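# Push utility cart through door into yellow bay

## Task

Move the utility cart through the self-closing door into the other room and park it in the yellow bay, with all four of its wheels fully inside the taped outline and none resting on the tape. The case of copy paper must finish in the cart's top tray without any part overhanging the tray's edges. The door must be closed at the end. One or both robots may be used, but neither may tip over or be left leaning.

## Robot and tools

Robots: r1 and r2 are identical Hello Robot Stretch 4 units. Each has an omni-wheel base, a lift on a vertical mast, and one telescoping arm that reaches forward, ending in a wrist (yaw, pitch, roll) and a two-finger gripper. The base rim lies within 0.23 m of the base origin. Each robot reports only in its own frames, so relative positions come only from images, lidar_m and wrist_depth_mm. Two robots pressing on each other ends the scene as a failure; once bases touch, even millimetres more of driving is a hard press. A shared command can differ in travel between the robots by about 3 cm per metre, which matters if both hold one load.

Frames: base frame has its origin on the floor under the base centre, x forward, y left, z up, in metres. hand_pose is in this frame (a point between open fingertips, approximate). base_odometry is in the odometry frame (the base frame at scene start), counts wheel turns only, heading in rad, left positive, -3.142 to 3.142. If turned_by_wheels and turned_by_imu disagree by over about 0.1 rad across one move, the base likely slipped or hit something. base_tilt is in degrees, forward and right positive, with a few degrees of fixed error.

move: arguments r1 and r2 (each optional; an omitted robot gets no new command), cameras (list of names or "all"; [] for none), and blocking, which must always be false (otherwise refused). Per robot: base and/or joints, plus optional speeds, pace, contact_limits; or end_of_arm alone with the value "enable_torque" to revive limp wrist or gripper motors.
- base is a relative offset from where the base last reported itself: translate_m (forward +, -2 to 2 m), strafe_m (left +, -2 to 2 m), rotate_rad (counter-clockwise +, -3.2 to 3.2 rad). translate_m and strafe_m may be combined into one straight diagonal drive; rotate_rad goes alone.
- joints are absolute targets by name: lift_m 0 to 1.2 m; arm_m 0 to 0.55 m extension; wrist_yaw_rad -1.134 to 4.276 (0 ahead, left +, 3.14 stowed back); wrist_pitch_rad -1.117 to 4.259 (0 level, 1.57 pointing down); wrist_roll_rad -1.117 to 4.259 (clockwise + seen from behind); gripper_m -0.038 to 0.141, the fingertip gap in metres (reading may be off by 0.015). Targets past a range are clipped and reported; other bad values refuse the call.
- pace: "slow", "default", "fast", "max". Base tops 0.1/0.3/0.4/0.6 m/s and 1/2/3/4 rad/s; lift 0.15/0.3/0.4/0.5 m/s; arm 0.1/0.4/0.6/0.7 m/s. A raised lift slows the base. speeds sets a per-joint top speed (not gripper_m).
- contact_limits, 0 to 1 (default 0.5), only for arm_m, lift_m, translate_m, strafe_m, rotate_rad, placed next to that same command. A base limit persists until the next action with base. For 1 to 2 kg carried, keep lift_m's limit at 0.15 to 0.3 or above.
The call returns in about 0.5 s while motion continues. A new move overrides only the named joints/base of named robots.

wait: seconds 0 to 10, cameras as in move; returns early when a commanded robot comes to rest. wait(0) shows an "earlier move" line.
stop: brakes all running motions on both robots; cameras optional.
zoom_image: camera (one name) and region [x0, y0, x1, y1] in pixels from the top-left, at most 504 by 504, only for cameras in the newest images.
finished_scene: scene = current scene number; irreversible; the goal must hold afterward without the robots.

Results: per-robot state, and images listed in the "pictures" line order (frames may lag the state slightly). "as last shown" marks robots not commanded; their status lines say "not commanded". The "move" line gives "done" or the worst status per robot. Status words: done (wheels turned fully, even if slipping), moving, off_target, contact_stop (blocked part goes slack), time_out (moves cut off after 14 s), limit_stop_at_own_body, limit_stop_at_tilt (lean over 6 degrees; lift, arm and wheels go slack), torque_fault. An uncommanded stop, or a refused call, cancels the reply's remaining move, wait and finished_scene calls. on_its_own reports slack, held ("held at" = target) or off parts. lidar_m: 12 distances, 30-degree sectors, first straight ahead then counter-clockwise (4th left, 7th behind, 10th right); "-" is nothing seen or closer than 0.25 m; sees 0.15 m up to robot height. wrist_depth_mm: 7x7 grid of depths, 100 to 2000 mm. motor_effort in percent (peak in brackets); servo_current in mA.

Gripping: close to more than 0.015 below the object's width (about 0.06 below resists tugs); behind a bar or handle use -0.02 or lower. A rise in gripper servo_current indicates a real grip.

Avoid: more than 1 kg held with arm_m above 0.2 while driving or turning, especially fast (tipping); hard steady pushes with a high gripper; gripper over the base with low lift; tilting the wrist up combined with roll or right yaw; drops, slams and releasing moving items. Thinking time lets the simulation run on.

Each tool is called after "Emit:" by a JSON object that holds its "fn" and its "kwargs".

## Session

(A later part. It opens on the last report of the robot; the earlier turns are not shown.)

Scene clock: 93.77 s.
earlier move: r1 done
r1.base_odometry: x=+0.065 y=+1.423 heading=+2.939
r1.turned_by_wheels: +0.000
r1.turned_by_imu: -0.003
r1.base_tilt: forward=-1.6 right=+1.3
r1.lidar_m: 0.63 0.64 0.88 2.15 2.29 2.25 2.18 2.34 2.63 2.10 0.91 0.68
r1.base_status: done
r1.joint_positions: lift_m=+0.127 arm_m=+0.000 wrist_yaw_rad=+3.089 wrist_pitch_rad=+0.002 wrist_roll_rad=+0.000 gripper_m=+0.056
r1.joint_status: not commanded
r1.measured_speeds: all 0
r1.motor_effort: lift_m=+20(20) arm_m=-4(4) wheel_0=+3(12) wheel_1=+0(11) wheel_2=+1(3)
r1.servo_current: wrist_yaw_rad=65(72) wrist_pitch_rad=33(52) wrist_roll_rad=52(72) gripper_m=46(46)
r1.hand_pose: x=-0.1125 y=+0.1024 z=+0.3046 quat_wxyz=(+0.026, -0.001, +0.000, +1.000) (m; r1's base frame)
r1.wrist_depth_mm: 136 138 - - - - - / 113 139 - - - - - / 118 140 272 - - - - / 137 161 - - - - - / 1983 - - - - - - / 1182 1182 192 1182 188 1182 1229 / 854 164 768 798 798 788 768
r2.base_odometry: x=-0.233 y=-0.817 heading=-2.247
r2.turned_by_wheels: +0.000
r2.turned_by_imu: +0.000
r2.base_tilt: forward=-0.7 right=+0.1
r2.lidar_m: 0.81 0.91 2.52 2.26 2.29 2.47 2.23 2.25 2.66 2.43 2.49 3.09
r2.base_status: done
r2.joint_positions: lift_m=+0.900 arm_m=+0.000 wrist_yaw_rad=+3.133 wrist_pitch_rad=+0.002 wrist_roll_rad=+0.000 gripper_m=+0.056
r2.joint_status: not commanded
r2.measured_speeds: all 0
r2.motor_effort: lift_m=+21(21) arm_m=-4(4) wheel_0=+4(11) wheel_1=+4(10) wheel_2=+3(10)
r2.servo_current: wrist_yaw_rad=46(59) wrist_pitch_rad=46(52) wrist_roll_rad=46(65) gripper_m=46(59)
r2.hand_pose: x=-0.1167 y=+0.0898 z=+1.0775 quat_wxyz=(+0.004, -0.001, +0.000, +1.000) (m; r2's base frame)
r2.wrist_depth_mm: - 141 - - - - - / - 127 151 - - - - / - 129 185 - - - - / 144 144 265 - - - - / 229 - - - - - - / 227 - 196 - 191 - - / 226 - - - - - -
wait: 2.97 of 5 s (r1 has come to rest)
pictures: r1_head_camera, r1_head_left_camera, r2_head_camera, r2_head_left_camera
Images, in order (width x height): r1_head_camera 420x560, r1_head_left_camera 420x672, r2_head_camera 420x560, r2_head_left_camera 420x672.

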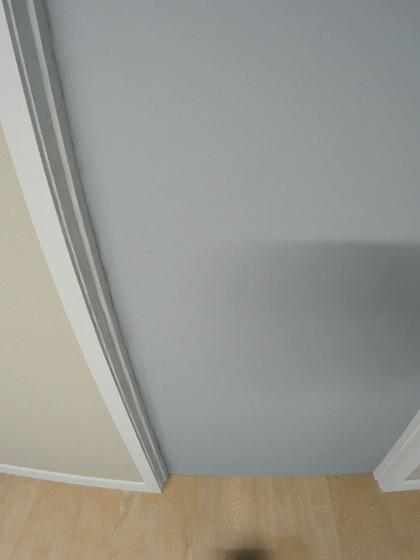

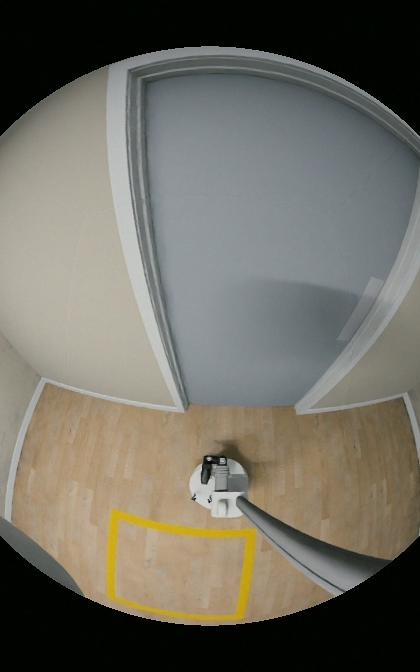

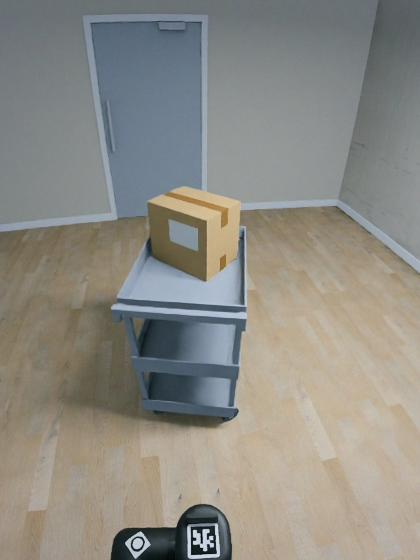

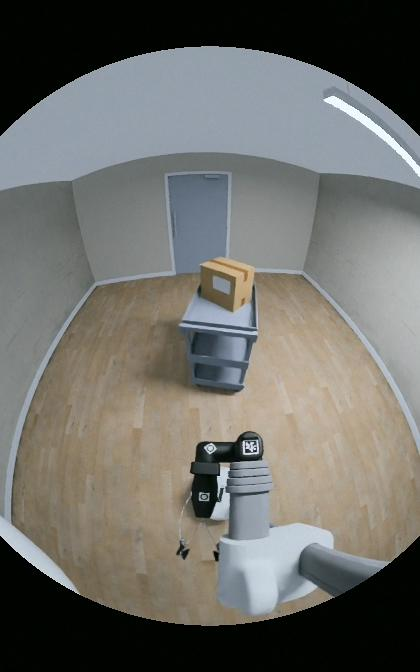

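Emit:
{"fn": "move", "kwargs": {"blocking": false, "cameras": [], "r2": {"base":{"rotate_rad":0.187}}}}

Emit:
{"fn": "wait", "kwargs": {"seconds": 3, "cameras": []}}

Emit:
{"fn": "move", "kwargs": {"blocking": false, "cameras": [], "r2": {"base":{"strafe_m":-0.85}}}}

Emit:
{"fn": "wait", "kwargs": {"seconds": 6, "cameras": ["r2_head_camera","r2_head_left_camera"]}}

Scene clock: 157.40 s.
move: r2 moving
r1: as last shown
r1.turned_by_imu: +0.000
r1.lidar_m: 0.63 0.64 0.84 2.15 2.27 2.27 2.19 2.33 2.63 2.12 0.86 0.69
r1.motor_effort: lift_m=+20(20) arm_m=-4(4) wheel_0=+3(3) wheel_1=+0(0) wheel_2=+1(1)
r1.servo_current: wrist_yaw_rad=46(52) wrist_pitch_rad=39(52) wrist_roll_rad=72(72) gripper_m=39(46)
r1.wrist_depth_mm: 136 138 - - - - - / 113 139 - - - - - / 117 139 270 - - - - / 137 161 - - - - - / 1983 - - - - - - / 1205 1205 192 1160 188 1182 1255 / 842 163 750 798 778 778 778
r2.base_odometry: x=-0.232 y=-0.817 heading=-2.076
r2.turned_by_wheels: +0.171
r2.turned_by_imu: +0.167
r2.base_tilt: forward=-0.7 right=+0.1
r2.lidar_m: 0.82 3.16 2.38 2.25 2.40 2.30 2.23 2.34 2.54 2.44 2.57 0.82
r2.base_status: rotate_rad moving
r2.joint_positions: lift_m=+0.900 arm_m=+0.000 wrist_yaw_rad=+3.133 wrist_pitch_rad=+0.002 wrist_roll_rad=+0.000 gripper_m=+0.056
r2.joint_status: not commanded
r2.measured_speeds: translate_m=-0.001 strafe_m=+0.001 rotate_rad=+0.269 lift_m=+0.000 arm_m=+0.000 wrist_yaw_rad=+0.000 wrist_pitch_rad=+0.000 wrist_roll_rad=+0.000
r2.motor_effort: lift_m=+21(21) arm_m=-4(4) wheel_0=-2(7) wheel_1=-3(8) wheel_2=-6(9)
r2.servo_current: wrist_yaw_rad=46(59) wrist_pitch_rad=39(46) wrist_roll_rad=39(52) gripper_m=52(59)
r2.hand_pose: x=-0.1167 y=+0.0898 z=+1.0775 quat_wxyz=(+0.004, -0.001, +0.000, +1.000) (m; r2's base frame)
r2.wrist_depth_mm: - 141 - - - - - / - 126 150 - - - - / - 129 184 - - - - / 144 143 264 - - - - / 229 - - - - - - / 227 - 196 - 191 - - / 226 - - - - - -
pictures: none
No camera images: "cameras" was empty.

Scene clock: 157.80 s.
earlier move: r2 done
r1.base_odometry: x=+0.065 y=+1.423 heading=+2.939
r1.turned_by_wheels: +0.000
r1.turned_by_imu: +0.000
r1.base_tilt: forward=-1.6 right=+1.3
r1.lidar_m: 0.65 0.65 0.86 2.16 2.28 2.30 2.19 2.34 2.63 2.12 0.91 0.67
r1.base_status: not commanded
r1.joint_positions: lift_m=+0.127 arm_m=+0.000 wrist_yaw_rad=+3.089 wrist_pitch_rad=+0.002 wrist_roll_rad=+0.000 gripper_m=+0.056
r1.joint_status: not commanded
r1.measured_speeds: all 0
r1.motor_effort: lift_m=+20(20) arm_m=-4(4) wheel_0=+2(3) wheel_1=+0(0) wheel_2=+1(1)
r1.servo_current: wrist_yaw_rad=65(65) wrist_pitch_rad=39(52) wrist_roll_rad=52(72) gripper_m=33(46)
r1.hand_pose: x=-0.1125 y=+0.1024 z=+0.3046 quat_wxyz=(+0.026, -0.001, +0.000, +1.000) (m; r1's base frame)
r1.wrist_depth_mm: 136 138 - - - - - / 113 139 - - - - - / 117 139 271 - - - - / 137 161 - - - - - / 1921 - - - - - - / 1182 1205 192 1182 187 1160 1229 / 842 164 759 798 798 778 778
r2.base_odometry: x=-0.233 y=-0.817 heading=-2.061
r2.turned_by_wheels: +0.015
r2.turned_by_imu: +0.015
r2.base_tilt: forward=-0.7 right=+0.0
r2.lidar_m: 0.82 3.15 2.38 2.26 2.43 2.30 2.23 2.34 2.50 2.43 2.60 0.81
r2.base_status: done
r2.joint_positions: lift_m=+0.900 arm_m=+0.000 wrist_yaw_rad=+3.133 wrist_pitch_rad=+0.002 wrist_roll_rad=+0.000 gripper_m=+0.056
r2.joint_status: not commanded
r2.measured_speeds: all 0
r2.motor_effort: lift_m=+21(21) arm_m=-4(4) wheel_0=-3(8) wheel_1=-3(8) wheel_2=-3(9)
r2.servo_current: wrist_yaw_rad=46(59) wrist_pitch_rad=46(46) wrist_roll_rad=52(52) gripper_m=46(59)
r2.hand_pose: x=-0.1167 y=+0.0898 z=+1.0775 quat_wxyz=(+0.004, -0.001, +0.000, +1.000) (m; r2's base frame)
r2.wrist_depth_mm: - 140 - - - - - / - 126 150 - - - - / - 129 184 - - - - / 144 144 263 - - - - / 230 - - - - - - / 227 - 196 - 191 - - / 224 - - - - - -
wait: 0.40 of 3 s (r2 has come to rest)
pictures: none
No camera images: "cameras" was empty.

Scene clock: 158.30 s.
move: r2 moving
r1: as last shown
r1.base_tilt: forward=-1.6 right=+1.2
r1.lidar_m: 0.64 0.65 0.87 2.14 2.27 2.28 2.19 2.31 2.60 2.13 0.89 0.69
r1.motor_effort: lift_m=+20(20) arm_m=-4(4) wheel_0=+2(3) wheel_1=+0(1) wheel_2=+1(1)
r1.servo_current: wrist_yaw_rad=59(59) wrist_pitch_rad=39(46) wrist_roll_rad=46(59) gripper_m=39(46)
r1.wrist_depth_mm: 136 139 - - - - - / 113 139 - - - - - / 117 140 271 - - - - / 137 161 - - - - - / 1863 - - - - - - / 1182 1182 192 1182 187 1182 1229 / 842 164 759 809 778 778 778
r2.base_odometry: x=-0.264 y=-0.800 heading=-2.061
r2.turned_by_wheels: +0.000
r2.turned_by_imu: +0.000
r2.base_tilt: forward=-0.7 right=+0.1
r2.lidar_m: 0.81 3.18 2.41 2.31 2.45 2.28 2.23 2.35 2.47 2.40 2.55 0.81
r2.base_status: strafe_m moving
r2.joint_positions: lift_m=+0.900 arm_m=+0.000 wrist_yaw_rad=+3.133 wrist_pitch_rad=+0.002 wrist_roll_rad=+0.000 gripper_m=+0.056
r2.joint_status: not commanded
r2.measured_speeds: translate_m=+0.000 strafe_m=-0.140 rotate_rad=-0.001 lift_m=+0.000 arm_m=+0.000 wrist_yaw_rad=+0.000 wrist_pitch_rad=+0.000 wrist_roll_rad=+0.000
r2.motor_effort: lift_m=+21(21) arm_m=-4(4) wheel_0=+10(12) wheel_1=-10(12) wheel_2=+0(3)
r2.servo_current: wrist_yaw_rad=52(52) wrist_pitch_rad=39(46) wrist_roll_rad=46(52) gripper_m=52(52)
r2.hand_pose: x=-0.1167 y=+0.0898 z=+1.0775 quat_wxyz=(+0.004, -0.001, +0.000, +1.000) (m; r2's base frame)
r2.wrist_depth_mm: - 140 - - - - - / - 127 151 - - - - / - 130 185 - - - - / 144 143 264 - - - - / 229 - - - - - - / 228 - 196 - 191 - - / 226 - - - - - -
pictures: none
No camera images: "cameras" was empty.

Scene clock: 161.97 s.
earlier move: r2 done
r1.base_odometry: x=+0.065 y=+1.423 heading=+2.939
r1.turned_by_wheels: +0.000
r1.turned_by_imu: +0.000
r1.base_tilt: forward=-1.6 right=+1.3
r1.lidar_m: 0.66 0.66 0.87 2.16 2.27 2.26 2.20 2.29 2.62 2.11 0.92 0.71
r1.base_status: not commanded
r1.joint_positions: lift_m=+0.127 arm_m=+0.000 wrist_yaw_rad=+3.089 wrist_pitch_rad=+0.002 wrist_roll_rad=+0.000 gripper_m=+0.056
r1.joint_status: not commanded
r1.measured_speeds: all 0
r1.motor_effort: lift_m=+20(20) arm_m=-4(4) wheel_0=+3(3) wheel_1=+0(1) wheel_2=+1(1)
r1.servo_current: wrist_yaw_rad=39(72) wrist_pitch_rad=46(52) wrist_roll_rad=52(78) gripper_m=39(52)
r1.hand_pose: x=-0.1125 y=+0.1024 z=+0.3046 quat_wxyz=(+0.026, -0.001, +0.000, +1.000) (m; r1's base frame)
r1.wrist_depth_mm: 136 139 - - - - - / 113 139 - - - - - / 117 140 271 - - - - / 137 161 - - - - - / 1983 - - - - - - / 1182 1182 193 1182 187 1160 1229 / 854 164 759 798 788 778 778
r2.base_odometry: x=-0.982 y=-0.417 heading=-2.061
r2.turned_by_wheels: +0.000
r2.turned_by_imu: +0.000
r2.base_tilt: forward=-0.6 right=+0.1
r2.lidar_m: 1.37 0.96 1.25 3.13 3.11 2.35 2.28 2.18 1.64 1.59 1.71 2.39
r2.base_status: done
r2.joint_positions: lift_m=+0.900 arm_m=+0.000 wrist_yaw_rad=+3.133 wrist_pitch_rad=+0.002 wrist_roll_rad=+0.000 gripper_m=+0.056
r2.joint_status: not commanded
r2.measured_speeds: all 0
r2.motor_effort: lift_m=+21(21) arm_m=-4(4) wheel_0=+2(13) wheel_1=-1(13) wheel_2=+0(3)
r2.servo_current: wrist_yaw_rad=65(65) wrist_pitch_rad=46(52) wrist_roll_rad=52(65) gripper_m=39(59)
r2.hand_pose: x=-0.1167 y=+0.0898 z=+1.0775 quat_wxyz=(+0.004, -0.001, +0.000, +1.000) (m; r2's base frame)
r2.wrist_depth_mm: - 140 - - - - - / - 124 146 - - - - / - 127 187 - - - - / 144 144 294 - - - - / 226 - - - - - - / 217 - 196 - 192 - - / 224 - - - - - -
wait: 3.67 of 6 s (r2 has come to rest)
pictures: r2_head_camera, r2_head_left_camera
Images, in order (width x height): r2_head_camera 420x560, r2_head_left_camera 420x672.

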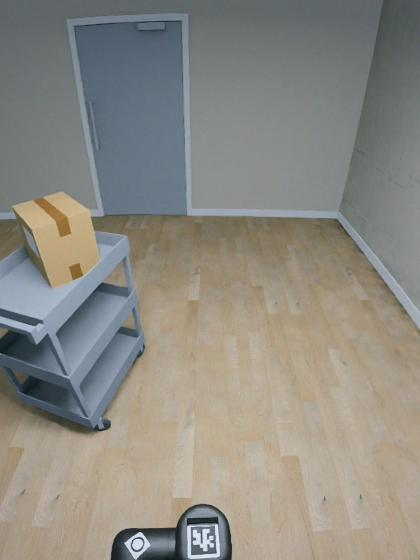

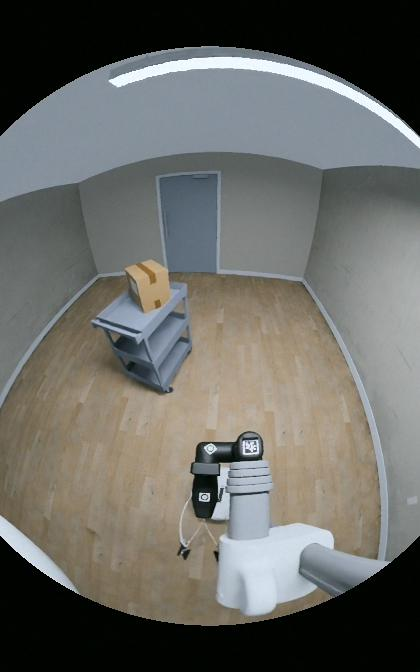

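Emit:
{"fn": "move", "kwargs": {"blocking": false, "cameras": [], "r2": {"base":{"translate_m":1.2},"joints":{"lift_m":0.8}}}}

Emit:
{"fn": "wait", "kwargs": {"seconds": 6, "cameras": ["r2_head_camera","r2_head_left_camera"]}}

Scene clock: 167.60 s.
move: r2 moving
r1: as last shown
r1.base_tilt: forward=-1.6 right=+1.2
r1.lidar_m: 0.64 0.65 0.86 2.16 2.29 2.27 2.19 2.32 2.64 2.15 0.90 0.69
r1.motor_effort: lift_m=+20(20) arm_m=-4(4) wheel_0=+3(3) wheel_1=+0(0) wheel_2=+1(1)
r1.servo_current: wrist_yaw_rad=46(72) wrist_pitch_rad=46(46) wrist_roll_rad=72(72) gripper_m=46(46)
r1.wrist_depth_mm: 136 138 - - - - - / 113 139 - - - - - / 117 139 272 - - - - / 137 161 - - - - - / 1983 - - - - - - / 1182 1229 192 1182 187 1138 1255 / 842 163 750 798 788 778 768
r2.base_odometry: x=-0.997 y=-0.445 heading=-2.060
r2.turned_by_wheels: +0.000
r2.turned_by_imu: +0.001
r2.base_tilt: forward=-0.7 right=+0.1
r2.lidar_m: 1.35 0.92 1.23 3.14 3.18 2.38 2.30 2.19 1.65 1.60 1.69 2.38
r2.base_status: translate_m moving
r2.joint_positions: lift_m=+0.862 arm_m=+0.000 wrist_yaw_rad=+3.133 wrist_pitch_rad=+0.002 wrist_roll_rad=+0.000 gripper_m=+0.056
r2.joint_status: lift_m moving
r2.measured_speeds: translate_m=+0.120 strafe_m=+0.000 rotate_rad=+0.002 lift_m=-0.146 arm_m=+0.000 wrist_yaw_rad=+0.000 wrist_pitch_rad=+0.000 wrist_roll_rad=+0.000
r2.motor_effort: lift_m=+13(19) arm_m=-4(4) wheel_0=+6(10) wheel_1=+7(8) wheel_2=-11(13)
r2.servo_current: wrist_yaw_rad=46(52) wrist_pitch_rad=39(46) wrist_roll_rad=46(65) gripper_m=46(52)
r2.hand_pose: x=-0.1167 y=+0.0898 z=+1.0401 quat_wxyz=(+0.004, -0.001, +0.000, +1.000) (m; r2's base frame)
r2.wrist_depth_mm: - 140 - - - - - / - 123 145 - - - - / - 128 187 - - - - / 144 144 293 - - - - / 225 - - - - - - / 218 - 196 - 191 - - / 223 - - - - - -
pictures: none
No camera images: "cameras" was empty.

Scene clock: 172.57 s.
earlier move: r2 done
r1.base_odometry: x=+0.065 y=+1.423 heading=+2.939
r1.turned_by_wheels: +0.000
r1.turned_by_imu: +0.000
r1.base_tilt: forward=-1.6 right=+1.2
r1.lidar_m: 0.66 0.67 0.87 2.17 2.26 2.28 2.18 2.35 2.65 2.12 0.91 0.68
r1.base_status: not commanded
r1.joint_positions: lift_m=+0.127 arm_m=+0.000 wrist_yaw_rad=+3.089 wrist_pitch_rad=+0.002 wrist_roll_rad=+0.000 gripper_m=+0.056
r1.joint_status: not commanded
r1.measured_speeds: all 0
r1.motor_effort: lift_m=+20(20) arm_m=-4(4) wheel_0=+2(3) wheel_1=+0(0) wheel_2=+1(1)
r1.servo_current: wrist_yaw_rad=59(72) wrist_pitch_rad=46(52) wrist_roll_rad=33(72) gripper_m=46(52)
r1.hand_pose: x=-0.1125 y=+0.1024 z=+0.3046 quat_wxyz=(+0.026, -0.001, +0.000, +1.000) (m; r1's base frame)
r1.wrist_depth_mm: 137 138 - - - - - / 113 139 - - - - - / 117 140 272 - - - - / 137 161 - - - - - / 1863 - - - - - - / 1182 1205 192 1205 187 1160 1255 / 842 164 759 798 798 788 768
r2.base_odometry: x=-1.547 y=-1.476 heading=-2.060
r2.turned_by_wheels: +0.000
r2.turned_by_imu: +0.002
r2.base_tilt: forward=-0.7 right=+0.0
r2.lidar_m: 2.34 2.48 0.37 0.36 0.45 3.57 3.51 2.25 1.72 1.65 1.77 2.39
r2.base_status: done
r2.joint_positions: lift_m=+0.800 arm_m=+0.000 wrist_yaw_rad=+3.133 wrist_pitch_rad=+0.002 wrist_roll_rad=+0.000 gripper_m=+0.056
r2.joint_status: all done
r2.measured_speeds: all 0
r2.motor_effort: lift_m=+14(19) arm_m=-4(4) wheel_0=+2(11) wheel_1=+4(10) wheel_2=-4(14)
r2.servo_current: wrist_yaw_rad=52(65) wrist_pitch_rad=46(52) wrist_roll_rad=46(65) gripper_m=46(52)
r2.hand_pose: x=-0.1167 y=+0.0898 z=+0.9781 quat_wxyz=(+0.004, -0.001, +0.000, +1.000) (m; r2's base frame)
r2.wrist_depth_mm: - 140 - - - - - / - 126 149 - - - - / - 130 183 - - - - / 144 143 272 - - - - / 229 - - - - - - / 227 - 195 - 189 - - / 224 - - - - - -
wait: 4.97 of 6 s (r2 has come to rest)
pictures: r2_head_camera, r2_head_left_camera
Images, in order (width x height): r2_head_camera 420x560, r2_head_left_camera 420x672.

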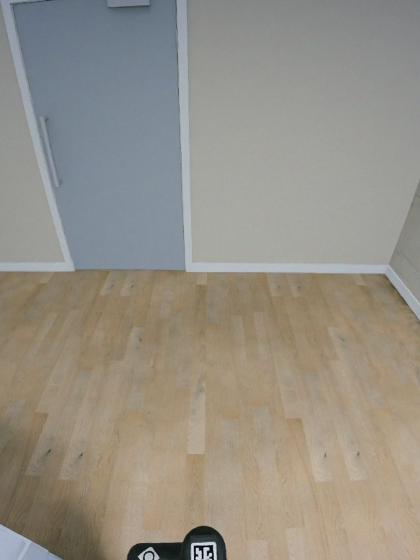

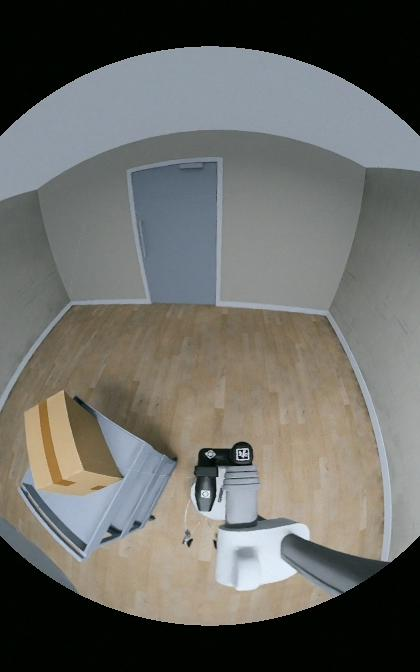

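Emit:
{"fn": "move", "kwargs": {"blocking": false, "cameras": [], "r2": {"base":{"translate_m":0.9}}}}

Emit:
{"fn": "wait", "kwargs": {"seconds": 5, "cameras": []}}

Emit:
{"fn": "move", "kwargs": {"blocking": false, "cameras": [], "r2": {"base":{"rotate_rad":0.75},"joints":{"wrist_yaw_rad":0,"lift_m":0.72,"gripper_m":0.12}}}}

Emit:
{"fn": "wait", "kwargs": {"seconds": 1.5, "cameras": []}}

Emit:
{"fn": "wait", "kwargs": {"seconds": 3, "cameras": ["r2_head_camera","r2_head_left_camera","r2_wrist_camera"]}}

Scene clock: 199.33 s.
move: r2 moving
r1: as last shown
r1.base_tilt: forward=-1.6 right=+1.3
r1.lidar_m: 0.64 0.66 0.87 2.15 2.27 2.27 2.19 2.32 2.64 2.17 0.90 0.69
r1.motor_effort: lift_m=+20(20) arm_m=-4(4) wheel_0=+3(3) wheel_1=+0(1) wheel_2=+1(1)
r1.servo_current: wrist_yaw_rad=46(52) wrist_pitch_rad=46(46) wrist_roll_rad=33(52) gripper_m=39(46)
r1.wrist_depth_mm: 136 138 - - - - - / 113 139 - - - - - / 117 139 271 - - - - / 137 161 - - - - - / 1983 - - - - - - / 1205 1205 192 1205 186 1160 1229 / 831 164 750 798 798 788 759
r2.base_odometry: x=-1.561 y=-1.504 heading=-2.060
r2.turned_by_wheels: +0.000
r2.turned_by_imu: +0.001
r2.base_tilt: forward=-0.7 right=+0.1
r2.lidar_m: 2.30 2.47 0.34 0.35 0.43 3.61 3.53 2.28 1.70 1.66 1.76 2.40
r2.base_status: translate_m moving
r2.joint_positions: lift_m=+0.800 arm_m=+0.000 wrist_yaw_rad=+3.133 wrist_pitch_rad=+0.002 wrist_roll_rad=+0.000 gripper_m=+0.056
r2.joint_status: not commanded
r2.measured_speeds: translate_m=+0.121 strafe_m=+0.000 rotate_rad=+0.002 lift_m=+0.000 arm_m=+0.000 wrist_yaw_rad=+0.000 wrist_pitch_rad=+0.000 wrist_roll_rad=+0.000
r2.motor_effort: lift_m=+14(14) arm_m=-4(4) wheel_0=+6(13) wheel_1=+7(8) wheel_2=-12(13)
r2.servo_current: wrist_yaw_rad=39(52) wrist_pitch_rad=39(46) wrist_roll_rad=52(52) gripper_m=52(52)
r2.hand_pose: x=-0.1167 y=+0.0898 z=+0.9781 quat_wxyz=(+0.004, -0.001, +0.000, +1.000) (m; r2's base frame)
r2.wrist_depth_mm: - 141 - - - - - / - 125 156 - - - - / - 129 191 - - - - / 144 144 270 - - - - / 229 - - - - - - / 226 - 196 - 190 - - / 224 - - - - - -
pictures: none
No camera images: "cameras" was empty.

Scene clock: 203.30 s.
earlier move: r2 done
r1.base_odometry: x=+0.065 y=+1.423 heading=+2.939
r1.turned_by_wheels: +0.000
r1.turned_by_imu: +0.000
r1.base_tilt: forward=-1.6 right=+1.2
r1.lidar_m: 0.65 0.65 0.86 2.15 2.27 2.27 2.18 2.31 2.64 2.14 0.91 0.67
r1.base_status: not commanded
r1.joint_positions: lift_m=+0.127 arm_m=+0.000 wrist_yaw_rad=+3.089 wrist_pitch_rad=+0.002 wrist_roll_rad=+0.000 gripper_m=+0.056
r1.joint_status: not commanded
r1.measured_speeds: all 0
r1.motor_effort: lift_m=+20(20) arm_m=-4(4) wheel_0=+3(4) wheel_1=+0(1) wheel_2=+1(1)
r1.servo_current: wrist_yaw_rad=72(72) wrist_pitch_rad=39(52) wrist_roll_rad=46(72) gripper_m=46(46)
r1.hand_pose: x=-0.1125 y=+0.1024 z=+0.3046 quat_wxyz=(+0.026, -0.001, +0.000, +1.000) (m; r1's base frame)
r1.wrist_depth_mm: 136 138 - - - - - / 113 139 - - - - - / 118 139 271 - - - - / 137 161 - - - - - / 1983 - - - - - - / 1182 1205 192 1182 187 1160 1255 / 854 164 750 809 778 778 788
r2.base_odometry: x=-1.970 y=-2.270 heading=-2.060
r2.turned_by_wheels: +0.000
r2.turned_by_imu: +0.002
r2.base_tilt: forward=-0.7 right=+0.1
r2.lidar_m: 1.44 1.54 2.19 3.04 0.82 0.74 - 2.31 1.76 1.69 1.80 1.52
r2.base_status: done
r2.joint_positions: lift_m=+0.800 arm_m=+0.000 wrist_yaw_rad=+3.133 wrist_pitch_rad=+0.002 wrist_roll_rad=+0.000 gripper_m=+0.056
r2.joint_status: not commanded
r2.measured_speeds: all 0
r2.motor_effort: lift_m=+14(14) arm_m=-3(4) wheel_0=+4(13) wheel_1=+3(9) wheel_2=-3(14)
r2.servo_current: wrist_yaw_rad=46(65) wrist_pitch_rad=39(46) wrist_roll_rad=46(65) gripper_m=46(59)
r2.hand_pose: x=-0.1167 y=+0.0898 z=+0.9781 quat_wxyz=(+0.004, -0.001, +0.000, +1.000) (m; r2's base frame)
r2.wrist_depth_mm: - 141 - - - - - / - 126 149 - - - - / - 129 183 - - - - / 144 144 270 - - 866 741 / 229 - - - - 866 741 / 226 - 196 - 190 - - / 225 - - - - - -
wait: 3.97 of 5 s (r2 has come to rest)
pictures: none
No camera images: "cameras" was empty.

Scene clock: 203.80 s.
move: r2 moving
r1: as last shown
r1.base_tilt: forward=-1.6 right=+1.3
r1.lidar_m: 0.65 0.67 0.86 2.14 2.25 2.26 2.19 2.34 2.62 2.15 0.90 0.69
r1.motor_effort: lift_m=+20(20) arm_m=-4(4) wheel_0=+3(3) wheel_1=+0(0) wheel_2=+1(1)
r1.servo_current: wrist_yaw_rad=52(72) wrist_pitch_rad=39(52) wrist_roll_rad=46(65) gripper_m=39(46)
r1.wrist_depth_mm: 136 138 - - - - - / 113 139 - - - - - / 117 140 272 - - - - / 137 161 - - - - - / 1863 - - - - - - / 1205 1182 192 1205 188 1160 1229 / 854 164 759 798 809 778 778
r2.base_odometry: x=-1.970 y=-2.270 heading=-1.809
r2.turned_by_wheels: +0.251
r2.turned_by_imu: +0.244
r2.base_tilt: forward=-0.7 right=+0.1
r2.lidar_m: 1.46 1.73 3.04 3.06 0.75 0.73 3.27 1.94 1.67 1.71 1.66 1.44
r2.base_status: rotate_rad moving
r2.joint_positions: lift_m=+0.762 arm_m=+0.000 wrist_yaw_rad=+2.569 wrist_pitch_rad=+0.002 wrist_roll_rad=+0.000 gripper_m=+0.075
r2.joint_status: lift_m moving; wrist_yaw_rad moving; gripper_m moving
r2.measured_speeds: translate_m=-0.001 strafe_m=+0.001 rotate_rad=+0.975 lift_m=-0.146 arm_m=+0.000 wrist_yaw_rad=-1.746 wrist_pitch_rad=+0.000 wrist_roll_rad=+0.000
r2.motor_effort: lift_m=+12(15) arm_m=-4(4) wheel_0=-7(8) wheel_1=-9(10) wheel_2=-11(11)
r2.servo_current: wrist_yaw_rad=91(143) wrist_pitch_rad=39(46) wrist_roll_rad=46(59) gripper_m=98(124)
r2.hand_pose: x=-0.0240 y=+0.2298 z=+0.9401 quat_wxyz=(+0.283, -0.001, +0.000, +0.959) (m; r2's base frame)
r2.wrist_depth_mm: - - - - - - - / - - - - - - - / - - - - - - - / - - - - 891 - - / - - - - 891 - - / - - 190 - 189 - - / - - - - - 798 -
pictures: none
No camera images: "cameras" was empty.

Scene clock: 205.30 s.
earlier move: r2 moving
r1.base_odometry: x=+0.065 y=+1.423 heading=+2.939
r1.turned_by_wheels: +0.000
r1.turned_by_imu: +0.000
r1.base_tilt: forward=-1.6 right=+1.3
r1.lidar_m: 0.65 0.67 0.87 2.16 2.27 2.25 2.19 2.35 2.65 2.14 0.91 0.67
r1.base_status: not commanded
r1.joint_positions: lift_m=+0.127 arm_m=+0.000 wrist_yaw_rad=+3.089 wrist_pitch_rad=+0.002 wrist_roll_rad=+0.000 gripper_m=+0.056
r1.joint_status: not commanded
r1.measured_speeds: all 0
r1.motor_effort: lift_m=+20(20) arm_m=-4(4) wheel_0=+3(3) wheel_1=+0(0) wheel_2=+1(1)
r1.servo_current: wrist_yaw_rad=46(72) wrist_pitch_rad=39(52) wrist_roll_rad=46(65) gripper_m=39(46)
r1.hand_pose: x=-0.1125 y=+0.1024 z=+0.3046 quat_wxyz=(+0.026, -0.001, +0.000, +1.000) (m; r1's base frame)
r1.wrist_depth_mm: 136 138 - - - - - / 113 139 - - - - - / 117 140 270 - - - - / 137 161 - - - - - / 1983 - - - - - - / 1205 1205 192 1182 187 1160 1229 / 842 164 741 809 788 768 778
r2.base_odometry: x=-1.970 y=-2.270 heading=-1.311
r2.turned_by_wheels: +0.498
r2.turned_by_imu: +0.485
r2.base_tilt: forward=-0.7 right=+0.1
r2.lidar_m: 1.72 3.01 3.04 0.77 0.73 3.42 1.97 1.70 1.70 1.69 1.44 1.43
r2.base_status: done
r2.joint_positions: lift_m=+0.720 arm_m=+0.000 wrist_yaw_rad=+0.016 wrist_pitch_rad=+0.002 wrist_roll_rad=+0.000 gripper_m=+0.120
r2.joint_status: lift_m moving; wrist_yaw_rad moving; the others done
r2.measured_speeds: translate_m=+0.000 strafe_m=+0.000 rotate_rad=+0.000 lift_m=+0.000 arm_m=+0.000 wrist_yaw_rad=-0.647 wrist_pitch_rad=+0.000 wrist_roll_rad=+0.000
r2.motor_effort: lift_m=+15(16) arm_m=-4(4) wheel_0=-3(8) wheel_1=-4(12) wheel_2=-4(11)
r2.servo_current: wrist_yaw_rad=46(163) wrist_pitch_rad=39(46) wrist_roll_rad=46(65) gripper_m=46(124)
r2.hand_pose: x=+0.4607 y=-0.0828 z=+0.8981 quat_wxyz=(+1.000, +0.000, +0.001, +0.008) (m; r2's base frame)
r2.wrist_depth_mm: - - - - - - - / - - - - - - - / - - - - - - - / - - - - - - - / - - - - 1537 - - / - - 198 161 191 - - / - 1863 - - - - -
wait: 1.50 s; no rest
pictures: none
No camera images: "cameras" was empty.

Scene clock: 205.70 s.
earlier move: r2 done
r1.base_odometry: x=+0.065 y=+1.423 heading=+2.939
r1.turned_by_wheels: +0.000
r1.turned_by_imu: +0.000
r1.base_tilt: forward=-1.6 right=+1.3
r1.lidar_m: 0.64 0.65 0.87 2.15 2.26 2.27 2.18 2.33 2.62 2.12 0.91 0.67
r1.base_status: not commanded
r1.joint_positions: lift_m=+0.127 arm_m=+0.000 wrist_yaw_rad=+3.089 wrist_pitch_rad=+0.002 wrist_roll_rad=+0.000 gripper_m=+0.056
r1.joint_status: not commanded
r1.measured_speeds: all 0
r1.motor_effort: lift_m=+20(20) arm_m=-4(4) wheel_0=+2(3) wheel_1=+0(0) wheel_2=+1(1)
r1.servo_current: wrist_yaw_rad=59(72) wrist_pitch_rad=46(52) wrist_roll_rad=59(65) gripper_m=39(46)
r1.hand_pose: x=-0.1125 y=+0.1024 z=+0.3046 quat_wxyz=(+0.026, -0.001, +0.000, +1.000) (m; r1's base frame)
r1.wrist_depth_mm: 136 139 - - - - - / 113 139 - - - - - / 117 139 270 - - - - / 137 161 - - - - - / 1983 - - - - - - / 1182 1205 192 1182 187 1182 1255 / 842 164 750 798 788 788 778
r2.base_odometry: x=-1.970 y=-2.270 heading=-1.311
r2.turned_by_wheels: +0.000
r2.turned_by_imu: +0.000
r2.base_tilt: forward=-0.7 right=+0.1
r2.lidar_m: 1.68 2.95 3.06 0.76 0.74 3.38 1.99 1.70 1.70 1.70 1.42 1.43
r2.base_status: done
r2.joint_positions: lift_m=+0.720 arm_m=+0.000 wrist_yaw_rad=+0.003 wrist_pitch_rad=+0.002 wrist_roll_rad=+0.000 gripper_m=+0.120
r2.joint_status: all done
r2.measured_speeds: all 0
r2.motor_effort: lift_m=+14(16) arm_m=-4(4) wheel_0=-3(8) wheel_1=-4(12) wheel_2=-4(11)
r2.servo_current: wrist_yaw_rad=33(163) wrist_pitch_rad=39(46) wrist_roll_rad=52(65) gripper_m=46(124)
r2.hand_pose: x=+0.4596 y=-0.0866 z=+0.8981 quat_wxyz=(+1.000, +0.000, +0.001, +0.001) (m; r2's base frame)
r2.wrist_depth_mm: - - - - - - - / - - - - - - - / - - - - - - - / - - - - - - - / - - - - - - - / - - 200 163 185 - - / - 1863 - - - - -
wait: 0.40 of 3 s (r2 has come to rest)
pictures: r2_head_camera, r2_head_left_camera, r2_wrist_camera
Images, in order (width x height): r2_head_camera 420x560, r2_head_left_camera 420x672, r2_wrist_camera 616x392.

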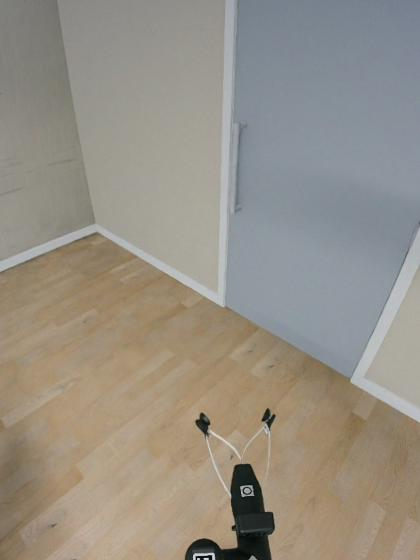

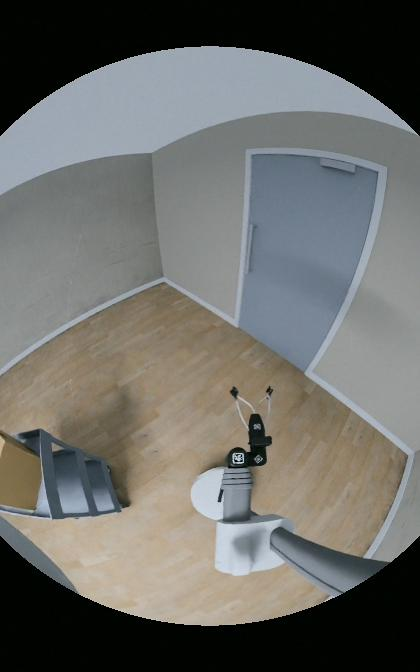

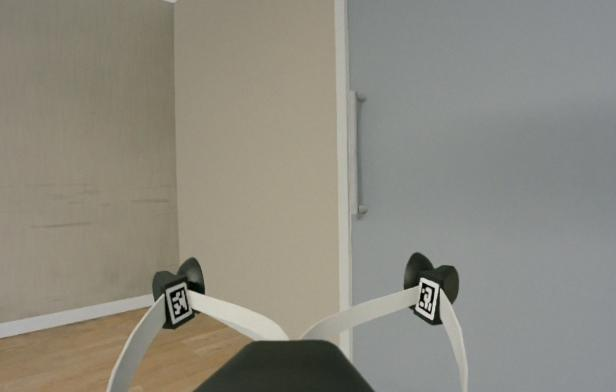

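Emit:
{"fn": "move", "kwargs": {"blocking": false, "cameras": [], "r2": {"base":{"translate_m":1.0,"strafe_m":-0.05}}}}

Emit:
{"fn": "wait", "kwargs": {"seconds": 6, "cameras": ["r2_head_camera","r2_wrist_camera"]}}

Scene clock: 216.27 s.
move: r2 moving
r1: as last shown
r1.lidar_m: 0.66 0.66 0.87 2.17 2.28 2.25 2.20 2.31 2.64 2.15 0.90 0.69
r1.motor_effort: lift_m=+20(20) arm_m=-4(4) wheel_0=+3(3) wheel_1=+0(1) wheel_2=+1(1)
r1.servo_current: wrist_yaw_rad=46(65) wrist_pitch_rad=46(46) wrist_roll_rad=52(59) gripper_m=39(46)
r1.wrist_depth_mm: 137 138 - - - - - / 113 139 - - - - - / 117 140 270 - - - - / 137 161 - - - - - / 1983 - - - - - - / 1205 1205 192 1205 187 1182 1229 / 831 164 750 778 788 788 778
r2.base_odometry: x=-1.963 y=-2.301 heading=-1.311
r2.turned_by_wheels: +0.000
r2.turned_by_imu: +0.000
r2.base_tilt: forward=-0.7 right=+0.0
r2.lidar_m: 1.68 2.90 3.03 0.78 0.75 3.44 2.03 1.72 1.70 1.67 1.44 1.42
r2.base_status: translate_m moving; strafe_m moving
r2.joint_positions: lift_m=+0.720 arm_m=+0.000 wrist_yaw_rad=+0.003 wrist_pitch_rad=+0.002 wrist_roll_rad=+0.000 gripper_m=+0.120
r2.joint_status: not commanded
r2.measured_speeds: translate_m=+0.122 strafe_m=-0.006 rotate_rad=-0.008 lift_m=+0.000 arm_m=+0.000 wrist_yaw_rad=+0.000 wrist_pitch_rad=+0.000 wrist_roll_rad=+0.000
r2.motor_effort: lift_m=+14(14) arm_m=-4(4) wheel_0=+9(10) wheel_1=+8(8) wheel_2=-12(13)
r2.servo_current: wrist_yaw_rad=46(59) wrist_pitch_rad=39(39) wrist_roll_rad=52(52) gripper_m=52(52)
r2.hand_pose: x=+0.4596 y=-0.0866 z=+0.8981 quat_wxyz=(+1.000, +0.000, +0.001, +0.001) (m; r2's base frame)
r2.wrist_depth_mm: - - - - - - - / - - - - - - - / - - - - - - - / - - - - - - - / - - - - - - - / - - 201 - 185 - - / - 1983 - - - - -
pictures: none
No camera images: "cameras" was empty.

Scene clock: 220.60 s.
earlier move: r2 done
r1.base_odometry: x=+0.065 y=+1.423 heading=+2.939
r1.turned_by_wheels: +0.000
r1.turned_by_imu: +0.000
r1.base_tilt: forward=-1.6 right=+1.3
r1.lidar_m: 0.65 0.66 0.83 2.14 2.27 2.27 2.19 2.34 2.63 2.12 0.92 0.69
r1.base_status: not commanded
r1.joint_positions: lift_m=+0.127 arm_m=+0.000 wrist_yaw_rad=+3.089 wrist_pitch_rad=+0.002 wrist_roll_rad=+0.000 gripper_m=+0.056
r1.joint_status: not commanded
r1.measured_speeds: all 0
r1.motor_effort: lift_m=+20(20) arm_m=-4(4) wheel_0=+3(4) wheel_1=+0(1) wheel_2=+1(1)
r1.servo_current: wrist_yaw_rad=39(78) wrist_pitch_rad=39(52) wrist_roll_rad=39(72) gripper_m=33(52)
r1.hand_pose: x=-0.1125 y=+0.1024 z=+0.3046 quat_wxyz=(+0.026, -0.001, +0.000, +1.000) (m; r1's base frame)
r1.wrist_depth_mm: 136 138 - - - - - / 113 139 - - - - - / 117 139 273 - - - - / 137 161 - - - - - / 1983 - - - - - - / 1205 1205 193 1205 187 1160 1229 / 831 164 750 809 778 788 778
r2.base_odometry: x=-1.761 y=-3.249 heading=-1.311
r2.turned_by_wheels: +0.000
r2.turned_by_imu: +0.001
r2.base_tilt: forward=-0.7 right=+0.0
r2.lidar_m: 0.75 1.51 2.39 2.77 1.29 1.33 2.75 2.37 1.45 0.82 0.70 0.71
r2.base_status: done
r2.joint_positions: lift_m=+0.720 arm_m=+0.000 wrist_yaw_rad=+0.003 wrist_pitch_rad=+0.002 wrist_roll_rad=+0.000 gripper_m=+0.120
r2.joint_status: not commanded
r2.measured_speeds: all 0
r2.motor_effort: lift_m=+14(15) arm_m=-4(4) wheel_0=+2(11) wheel_1=+4(8) wheel_2=-4(14)
r2.servo_current: wrist_yaw_rad=39(65) wrist_pitch_rad=39(52) wrist_roll_rad=52(59) gripper_m=46(59)
r2.hand_pose: x=+0.4596 y=-0.0866 z=+0.8981 quat_wxyz=(+1.000, +0.000, +0.001, +0.001) (m; r2's base frame)
r2.wrist_depth_mm: - - - - 512 - - / - - - - 517 - - / - 1863 - - 517 - 402 / - - - - 521 - - / - 1983 - - 512 - - / - 1808 189 - 185 - - / - 1863 - - - - -
wait: 4.33 of 6 s (r2 has come to rest)
pictures: r2_head_camera, r2_wrist_camera
Images, in order (width x height): r2_head_camera 420x560, r2_wrist_camera 616x392.

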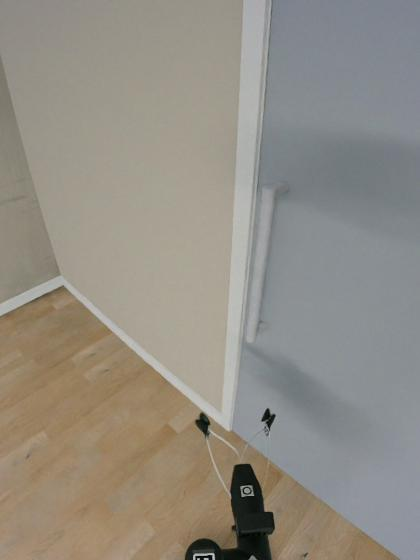

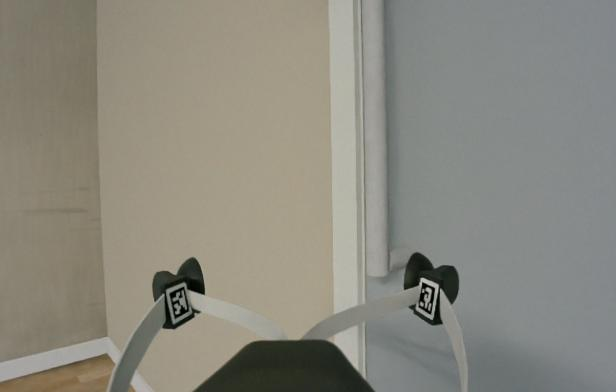

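Emit:
{"fn": "move", "kwargs": {"blocking": false, "cameras": [], "r2": {"base":{"translate_m":0.15,"strafe_m":-0.075},"joints":{"lift_m":0.83}}}}

Emit:
{"fn": "wait", "kwargs": {"seconds": 6, "cameras": ["r2_head_camera","r2_wrist_camera"]}}

Scene clock: 229.30 s.
move: r2 moving
r1: as last shown
r1.lidar_m: 0.65 0.66 0.86 2.14 2.27 2.26 2.19 2.32 2.61 2.15 0.90 0.68
r1.motor_effort: lift_m=+20(20) arm_m=-4(4) wheel_0=+3(3) wheel_1=+0(0) wheel_2=+1(1)
r1.servo_current: wrist_yaw_rad=59(59) wrist_pitch_rad=46(46) wrist_roll_rad=39(65) gripper_m=33(46)
r1.wrist_depth_mm: 136 139 - - - - - / 113 139 - - - - - / 117 140 271 - - - - / 137 161 - - - - - / 1983 - - - - - - / 1182 1205 192 1182 187 1160 1255 / 842 163 750 798 788 768 768
r2.base_odometry: x=-1.768 y=-3.284 heading=-1.311
r2.turned_by_wheels: +0.000
r2.turned_by_imu: +0.000
r2.base_tilt: forward=-0.7 right=+0.0
r2.lidar_m: 0.73 1.46 2.37 2.75 1.36 1.36 2.76 2.37 1.40 0.80 0.68 0.68
r2.base_status: translate_m moving; strafe_m moving
r2.joint_positions: lift_m=+0.758 arm_m=+0.000 wrist_yaw_rad=+0.003 wrist_pitch_rad=+0.002 wrist_roll_rad=+0.000 gripper_m=+0.120
r2.joint_status: lift_m moving
r2.measured_speeds: translate_m=+0.120 strafe_m=-0.062 rotate_rad=+0.002 lift_m=+0.146 arm_m=+0.000 wrist_yaw_rad=+0.000 wrist_pitch_rad=+0.000 wrist_roll_rad=+0.000
r2.motor_effort: lift_m=+22(25) arm_m=-4(4) wheel_0=+9(12) wheel_1=+4(5) wheel_2=-12(14)
r2.servo_current: wrist_yaw_rad=59(59) wrist_pitch_rad=46(46) wrist_roll_rad=46(46) gripper_m=52(59)
r2.hand_pose: x=+0.4596 y=-0.0866 z=+0.9354 quat_wxyz=(+1.000, +0.000, +0.001, +0.001) (m; r2's base frame)
r2.wrist_depth_mm: - - - - 484 - 394 / - - - - 492 - 389 / - - - - 488 - 392 / - - - - 496 - 392 / - 1863 - - 496 - 394 / - 1863 189 156 195 - 397 / - - - - - - 399
pictures: none
No camera images: "cameras" was empty.

Scene clock: 230.63 s.
earlier move: r2 done
r1.base_odometry: x=+0.065 y=+1.423 heading=+2.939
r1.turned_by_wheels: +0.000
r1.turned_by_imu: +0.000
r1.base_tilt: forward=-1.6 right=+1.2
r1.lidar_m: 0.64 0.65 0.87 2.15 2.26 2.28 2.19 2.33 2.63 2.12 0.92 0.68
r1.base_status: not commanded
r1.joint_positions: lift_m=+0.127 arm_m=+0.000 wrist_yaw_rad=+3.089 wrist_pitch_rad=+0.002 wrist_roll_rad=+0.000 gripper_m=+0.056
r1.joint_status: not commanded
r1.measured_speeds: all 0
r1.motor_effort: lift_m=+20(20) arm_m=-4(4) wheel_0=+3(3) wheel_1=+0(1) wheel_2=+1(1)
r1.servo_current: wrist_yaw_rad=39(59) wrist_pitch_rad=33(52) wrist_roll_rad=46(65) gripper_m=39(46)
r1.hand_pose: x=-0.1125 y=+0.1024 z=+0.3046 quat_wxyz=(+0.026, -0.001, +0.000, +1.000) (m; r1's base frame)
r1.wrist_depth_mm: 136 138 - - - - - / 113 139 - - - - - / 117 140 272 - - - - / 137 161 - - - - - / 1983 - - - - - - / 1160 1182 192 1182 187 1205 1229 / 854 164 750 809 778 778 768
r2.base_odometry: x=-1.795 y=-3.414 heading=-1.311
r2.turned_by_wheels: +0.000
r2.turned_by_imu: +0.001
r2.base_tilt: forward=-0.7 right=+0.0
r2.lidar_m: 0.63 1.18 2.31 2.71 1.45 1.47 2.80 2.42 1.16 0.63 0.55 0.55
r2.base_status: done
r2.joint_positions: lift_m=+0.830 arm_m=+0.000 wrist_yaw_rad=+0.003 wrist_pitch_rad=+0.002 wrist_roll_rad=+0.000 gripper_m=+0.120
r2.joint_status: all done
r2.measured_speeds: all 0
r2.motor_effort: lift_m=+21(25) arm_m=-4(4) wheel_0=+2(12) wheel_1=+6(7) wheel_2=-2(14)
r2.servo_current: wrist_yaw_rad=52(59) wrist_pitch_rad=46(46) wrist_roll_rad=46(59) gripper_m=52(59)
r2.hand_pose: x=+0.4596 y=-0.0866 z=+1.0075 quat_wxyz=(+1.000, +0.000, +0.001, +0.001) (m; r2's base frame)
r2.wrist_depth_mm: - - - 377 377 324 281 / 1756 - - 480 382 325 286 / 1808 - - 480 387 329 291 / - - - 488 387 329 291 / - - - 488 379 332 294 / - 186 190 377 195 319 287 / - - - - 382 334 296
wait: 1.33 of 6 s (r2 has come to rest)
pictures: r2_head_camera, r2_wrist_camera
Images, in order (width x height): r2_head_camera 420x560, r2_wrist_camera 616x392.

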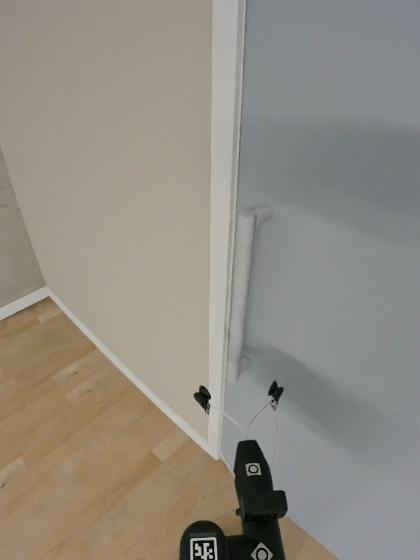

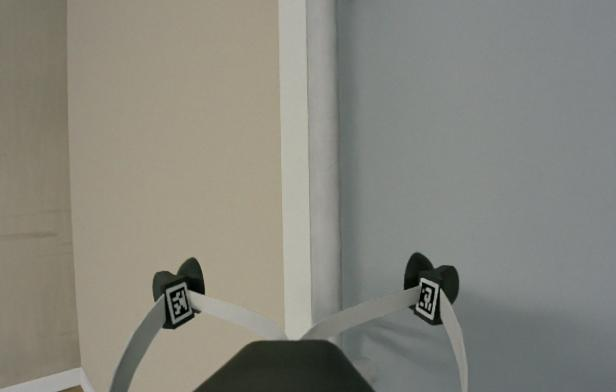

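Emit:
{"fn": "move", "kwargs": {"blocking": false, "cameras": [], "r2": {"base":{"translate_m":0.06,"strafe_m":-0.018},"joints":{"gripper_m":0.07},"pace":"slow"}}}

Emit:
{"fn": "wait", "kwargs": {"seconds": 4, "cameras": ["r2_head_camera","r2_wrist_camera"]}}

Emit:
{"fn": "zoom_image", "kwargs": {"camera": "r2_head_camera", "region": [160, 280, 330, 450]}}

Scene clock: 238.17 s.
move: r2 moving
r1: as last shown
r1.base_tilt: forward=-1.6 right=+1.3
r1.lidar_m: 0.65 0.64 0.87 2.16 2.27 2.27 2.18 2.32 2.62 2.13 0.92 0.68
r1.motor_effort: lift_m=+20(20) arm_m=-4(4) wheel_0=+3(3) wheel_1=+0(0) wheel_2=+1(1)
r1.servo_current: wrist_yaw_rad=59(65) wrist_pitch_rad=39(46) wrist_roll_rad=59(59) gripper_m=46(46)
r1.wrist_depth_mm: 136 139 - - - - - / 113 139 - - - - - / 117 140 271 - - - - / 137 161 - - - - - / 1863 - - - - - - / 1160 1205 191 1182 187 1160 1255 / 854 164 750 788 798 768 778
r2.base_odometry: x=-1.795 y=-3.427 heading=-1.310
r2.turned_by_wheels: +0.000
r2.turned_by_imu: +0.001
r2.base_tilt: forward=-0.7 right=+0.0
r2.lidar_m: 0.59 1.13 2.30 2.71 1.48 1.49 2.82 2.43 1.10 0.63 0.55 0.54
r2.base_status: translate_m moving; strafe_m moving
r2.joint_positions: lift_m=+0.830 arm_m=+0.000 wrist_yaw_rad=+0.003 wrist_pitch_rad=+0.002 wrist_roll_rad=+0.000 gripper_m=+0.113
r2.joint_status: gripper_m moving
r2.measured_speeds: translate_m=+0.049 strafe_m=-0.014 rotate_rad=+0.001 lift_m=+0.000 arm_m=+0.000 wrist_yaw_rad=+0.000 wrist_pitch_rad=+0.000 wrist_roll_rad=+0.000
r2.motor_effort: lift_m=+21(21) arm_m=-4(4) wheel_0=+10(10) wheel_1=+5(7) wheel_2=-10(11)
r2.servo_current: wrist_yaw_rad=46(52) wrist_pitch_rad=39(46) wrist_roll_rad=52(52) gripper_m=85(85)
r2.hand_pose: x=+0.4596 y=-0.0866 z=+1.0075 quat_wxyz=(+1.000, +0.000, +0.001, +0.001) (m; r2's base frame)
r2.wrist_depth_mm: - - - 359 377 315 272 / 1863 - - 362 373 315 278 / 1863 - - 366 375 319 276 / - - - 370 377 320 281 / - - - 379 382 322 285 / - - 191 366 191 307 283 / - - - - 373 324 286
pictures: none
No camera images: "cameras" was empty.

Scene clock: 240.10 s.
earlier move: r2 done
r1.base_odometry: x=+0.065 y=+1.423 heading=+2.939
r1.turned_by_wheels: +0.000
r1.turned_by_imu: +0.000
r1.base_tilt: forward=-1.6 right=+1.3
r1.lidar_m: 0.65 0.64 0.84 2.16 2.25 2.28 2.19 2.33 2.62 2.12 0.89 0.70
r1.base_status: not commanded
r1.joint_positions: lift_m=+0.127 arm_m=+0.000 wrist_yaw_rad=+3.089 wrist_pitch_rad=+0.002 wrist_roll_rad=+0.000 gripper_m=+0.056
r1.joint_status: not commanded
r1.measured_speeds: all 0
r1.motor_effort: lift_m=+20(20) arm_m=-4(4) wheel_0=+3(3) wheel_1=+0(0) wheel_2=+1(1)
r1.servo_current: wrist_yaw_rad=52(65) wrist_pitch_rad=46(46) wrist_roll_rad=39(65) gripper_m=39(46)
r1.hand_pose: x=-0.1125 y=+0.1024 z=+0.3046 quat_wxyz=(+0.026, -0.001, +0.000, +1.000) (m; r1's base frame)
r1.wrist_depth_mm: 137 139 - - - - - / 113 139 - - - - - / 117 140 272 - - - - / 137 161 - - - - - / 1983 - - - - - - / 1160 1205 192 1182 187 1205 1229 / 842 164 759 798 788 778 778
r2.base_odometry: x=-1.797 y=-3.476 heading=-1.310
r2.turned_by_wheels: +0.000
r2.turned_by_imu: +0.000
r2.base_tilt: forward=-0.7 right=+0.1
r2.lidar_m: 0.56 1.04 2.29 2.67 1.59 1.51 2.84 2.45 1.04 0.56 0.50 0.49
r2.base_status: done
r2.joint_positions: lift_m=+0.830 arm_m=+0.000 wrist_yaw_rad=+0.003 wrist_pitch_rad=+0.002 wrist_roll_rad=+0.000 gripper_m=+0.070
r2.joint_status: all done
r2.measured_speeds: all 0
r2.motor_effort: lift_m=+21(21) arm_m=-4(4) wheel_0=+4(10) wheel_1=+5(7) wheel_2=-7(11)
r2.servo_current: wrist_yaw_rad=46(59) wrist_pitch_rad=46(52) wrist_roll_rad=52(65) gripper_m=52(85)
r2.hand_pose: x=+0.4596 y=-0.0866 z=+1.0075 quat_wxyz=(+1.000, +0.000, +0.001, +0.001) (m; r2's base frame)
r2.wrist_depth_mm: - - - 375 330 278 240 / - - - 377 330 273 242 / - - - 379 334 274 238 / - - - 379 338 278 246 / - - - 384 327 279 240 / 1808 - 189 322 195 281 247 / - - - - 325 266 248
wait: 1.93 of 4 s (r2 has come to rest)
pictures: r2_head_camera, r2_wrist_camera
Images, in order (width x height): r2_head_camera 420x560, r2_wrist_camera 616x392.

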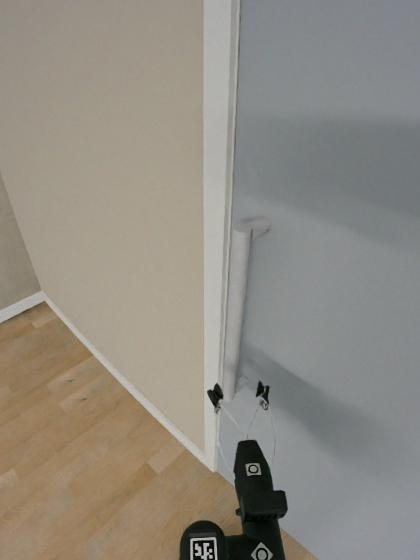

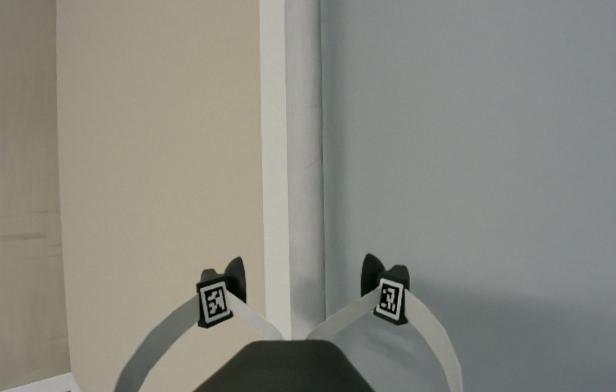

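Scaled by 2.965 from the camera's 420x560 image, which has a finer 1200x1600 frame.

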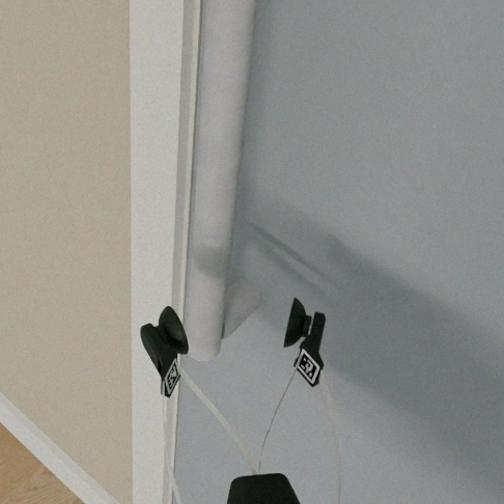

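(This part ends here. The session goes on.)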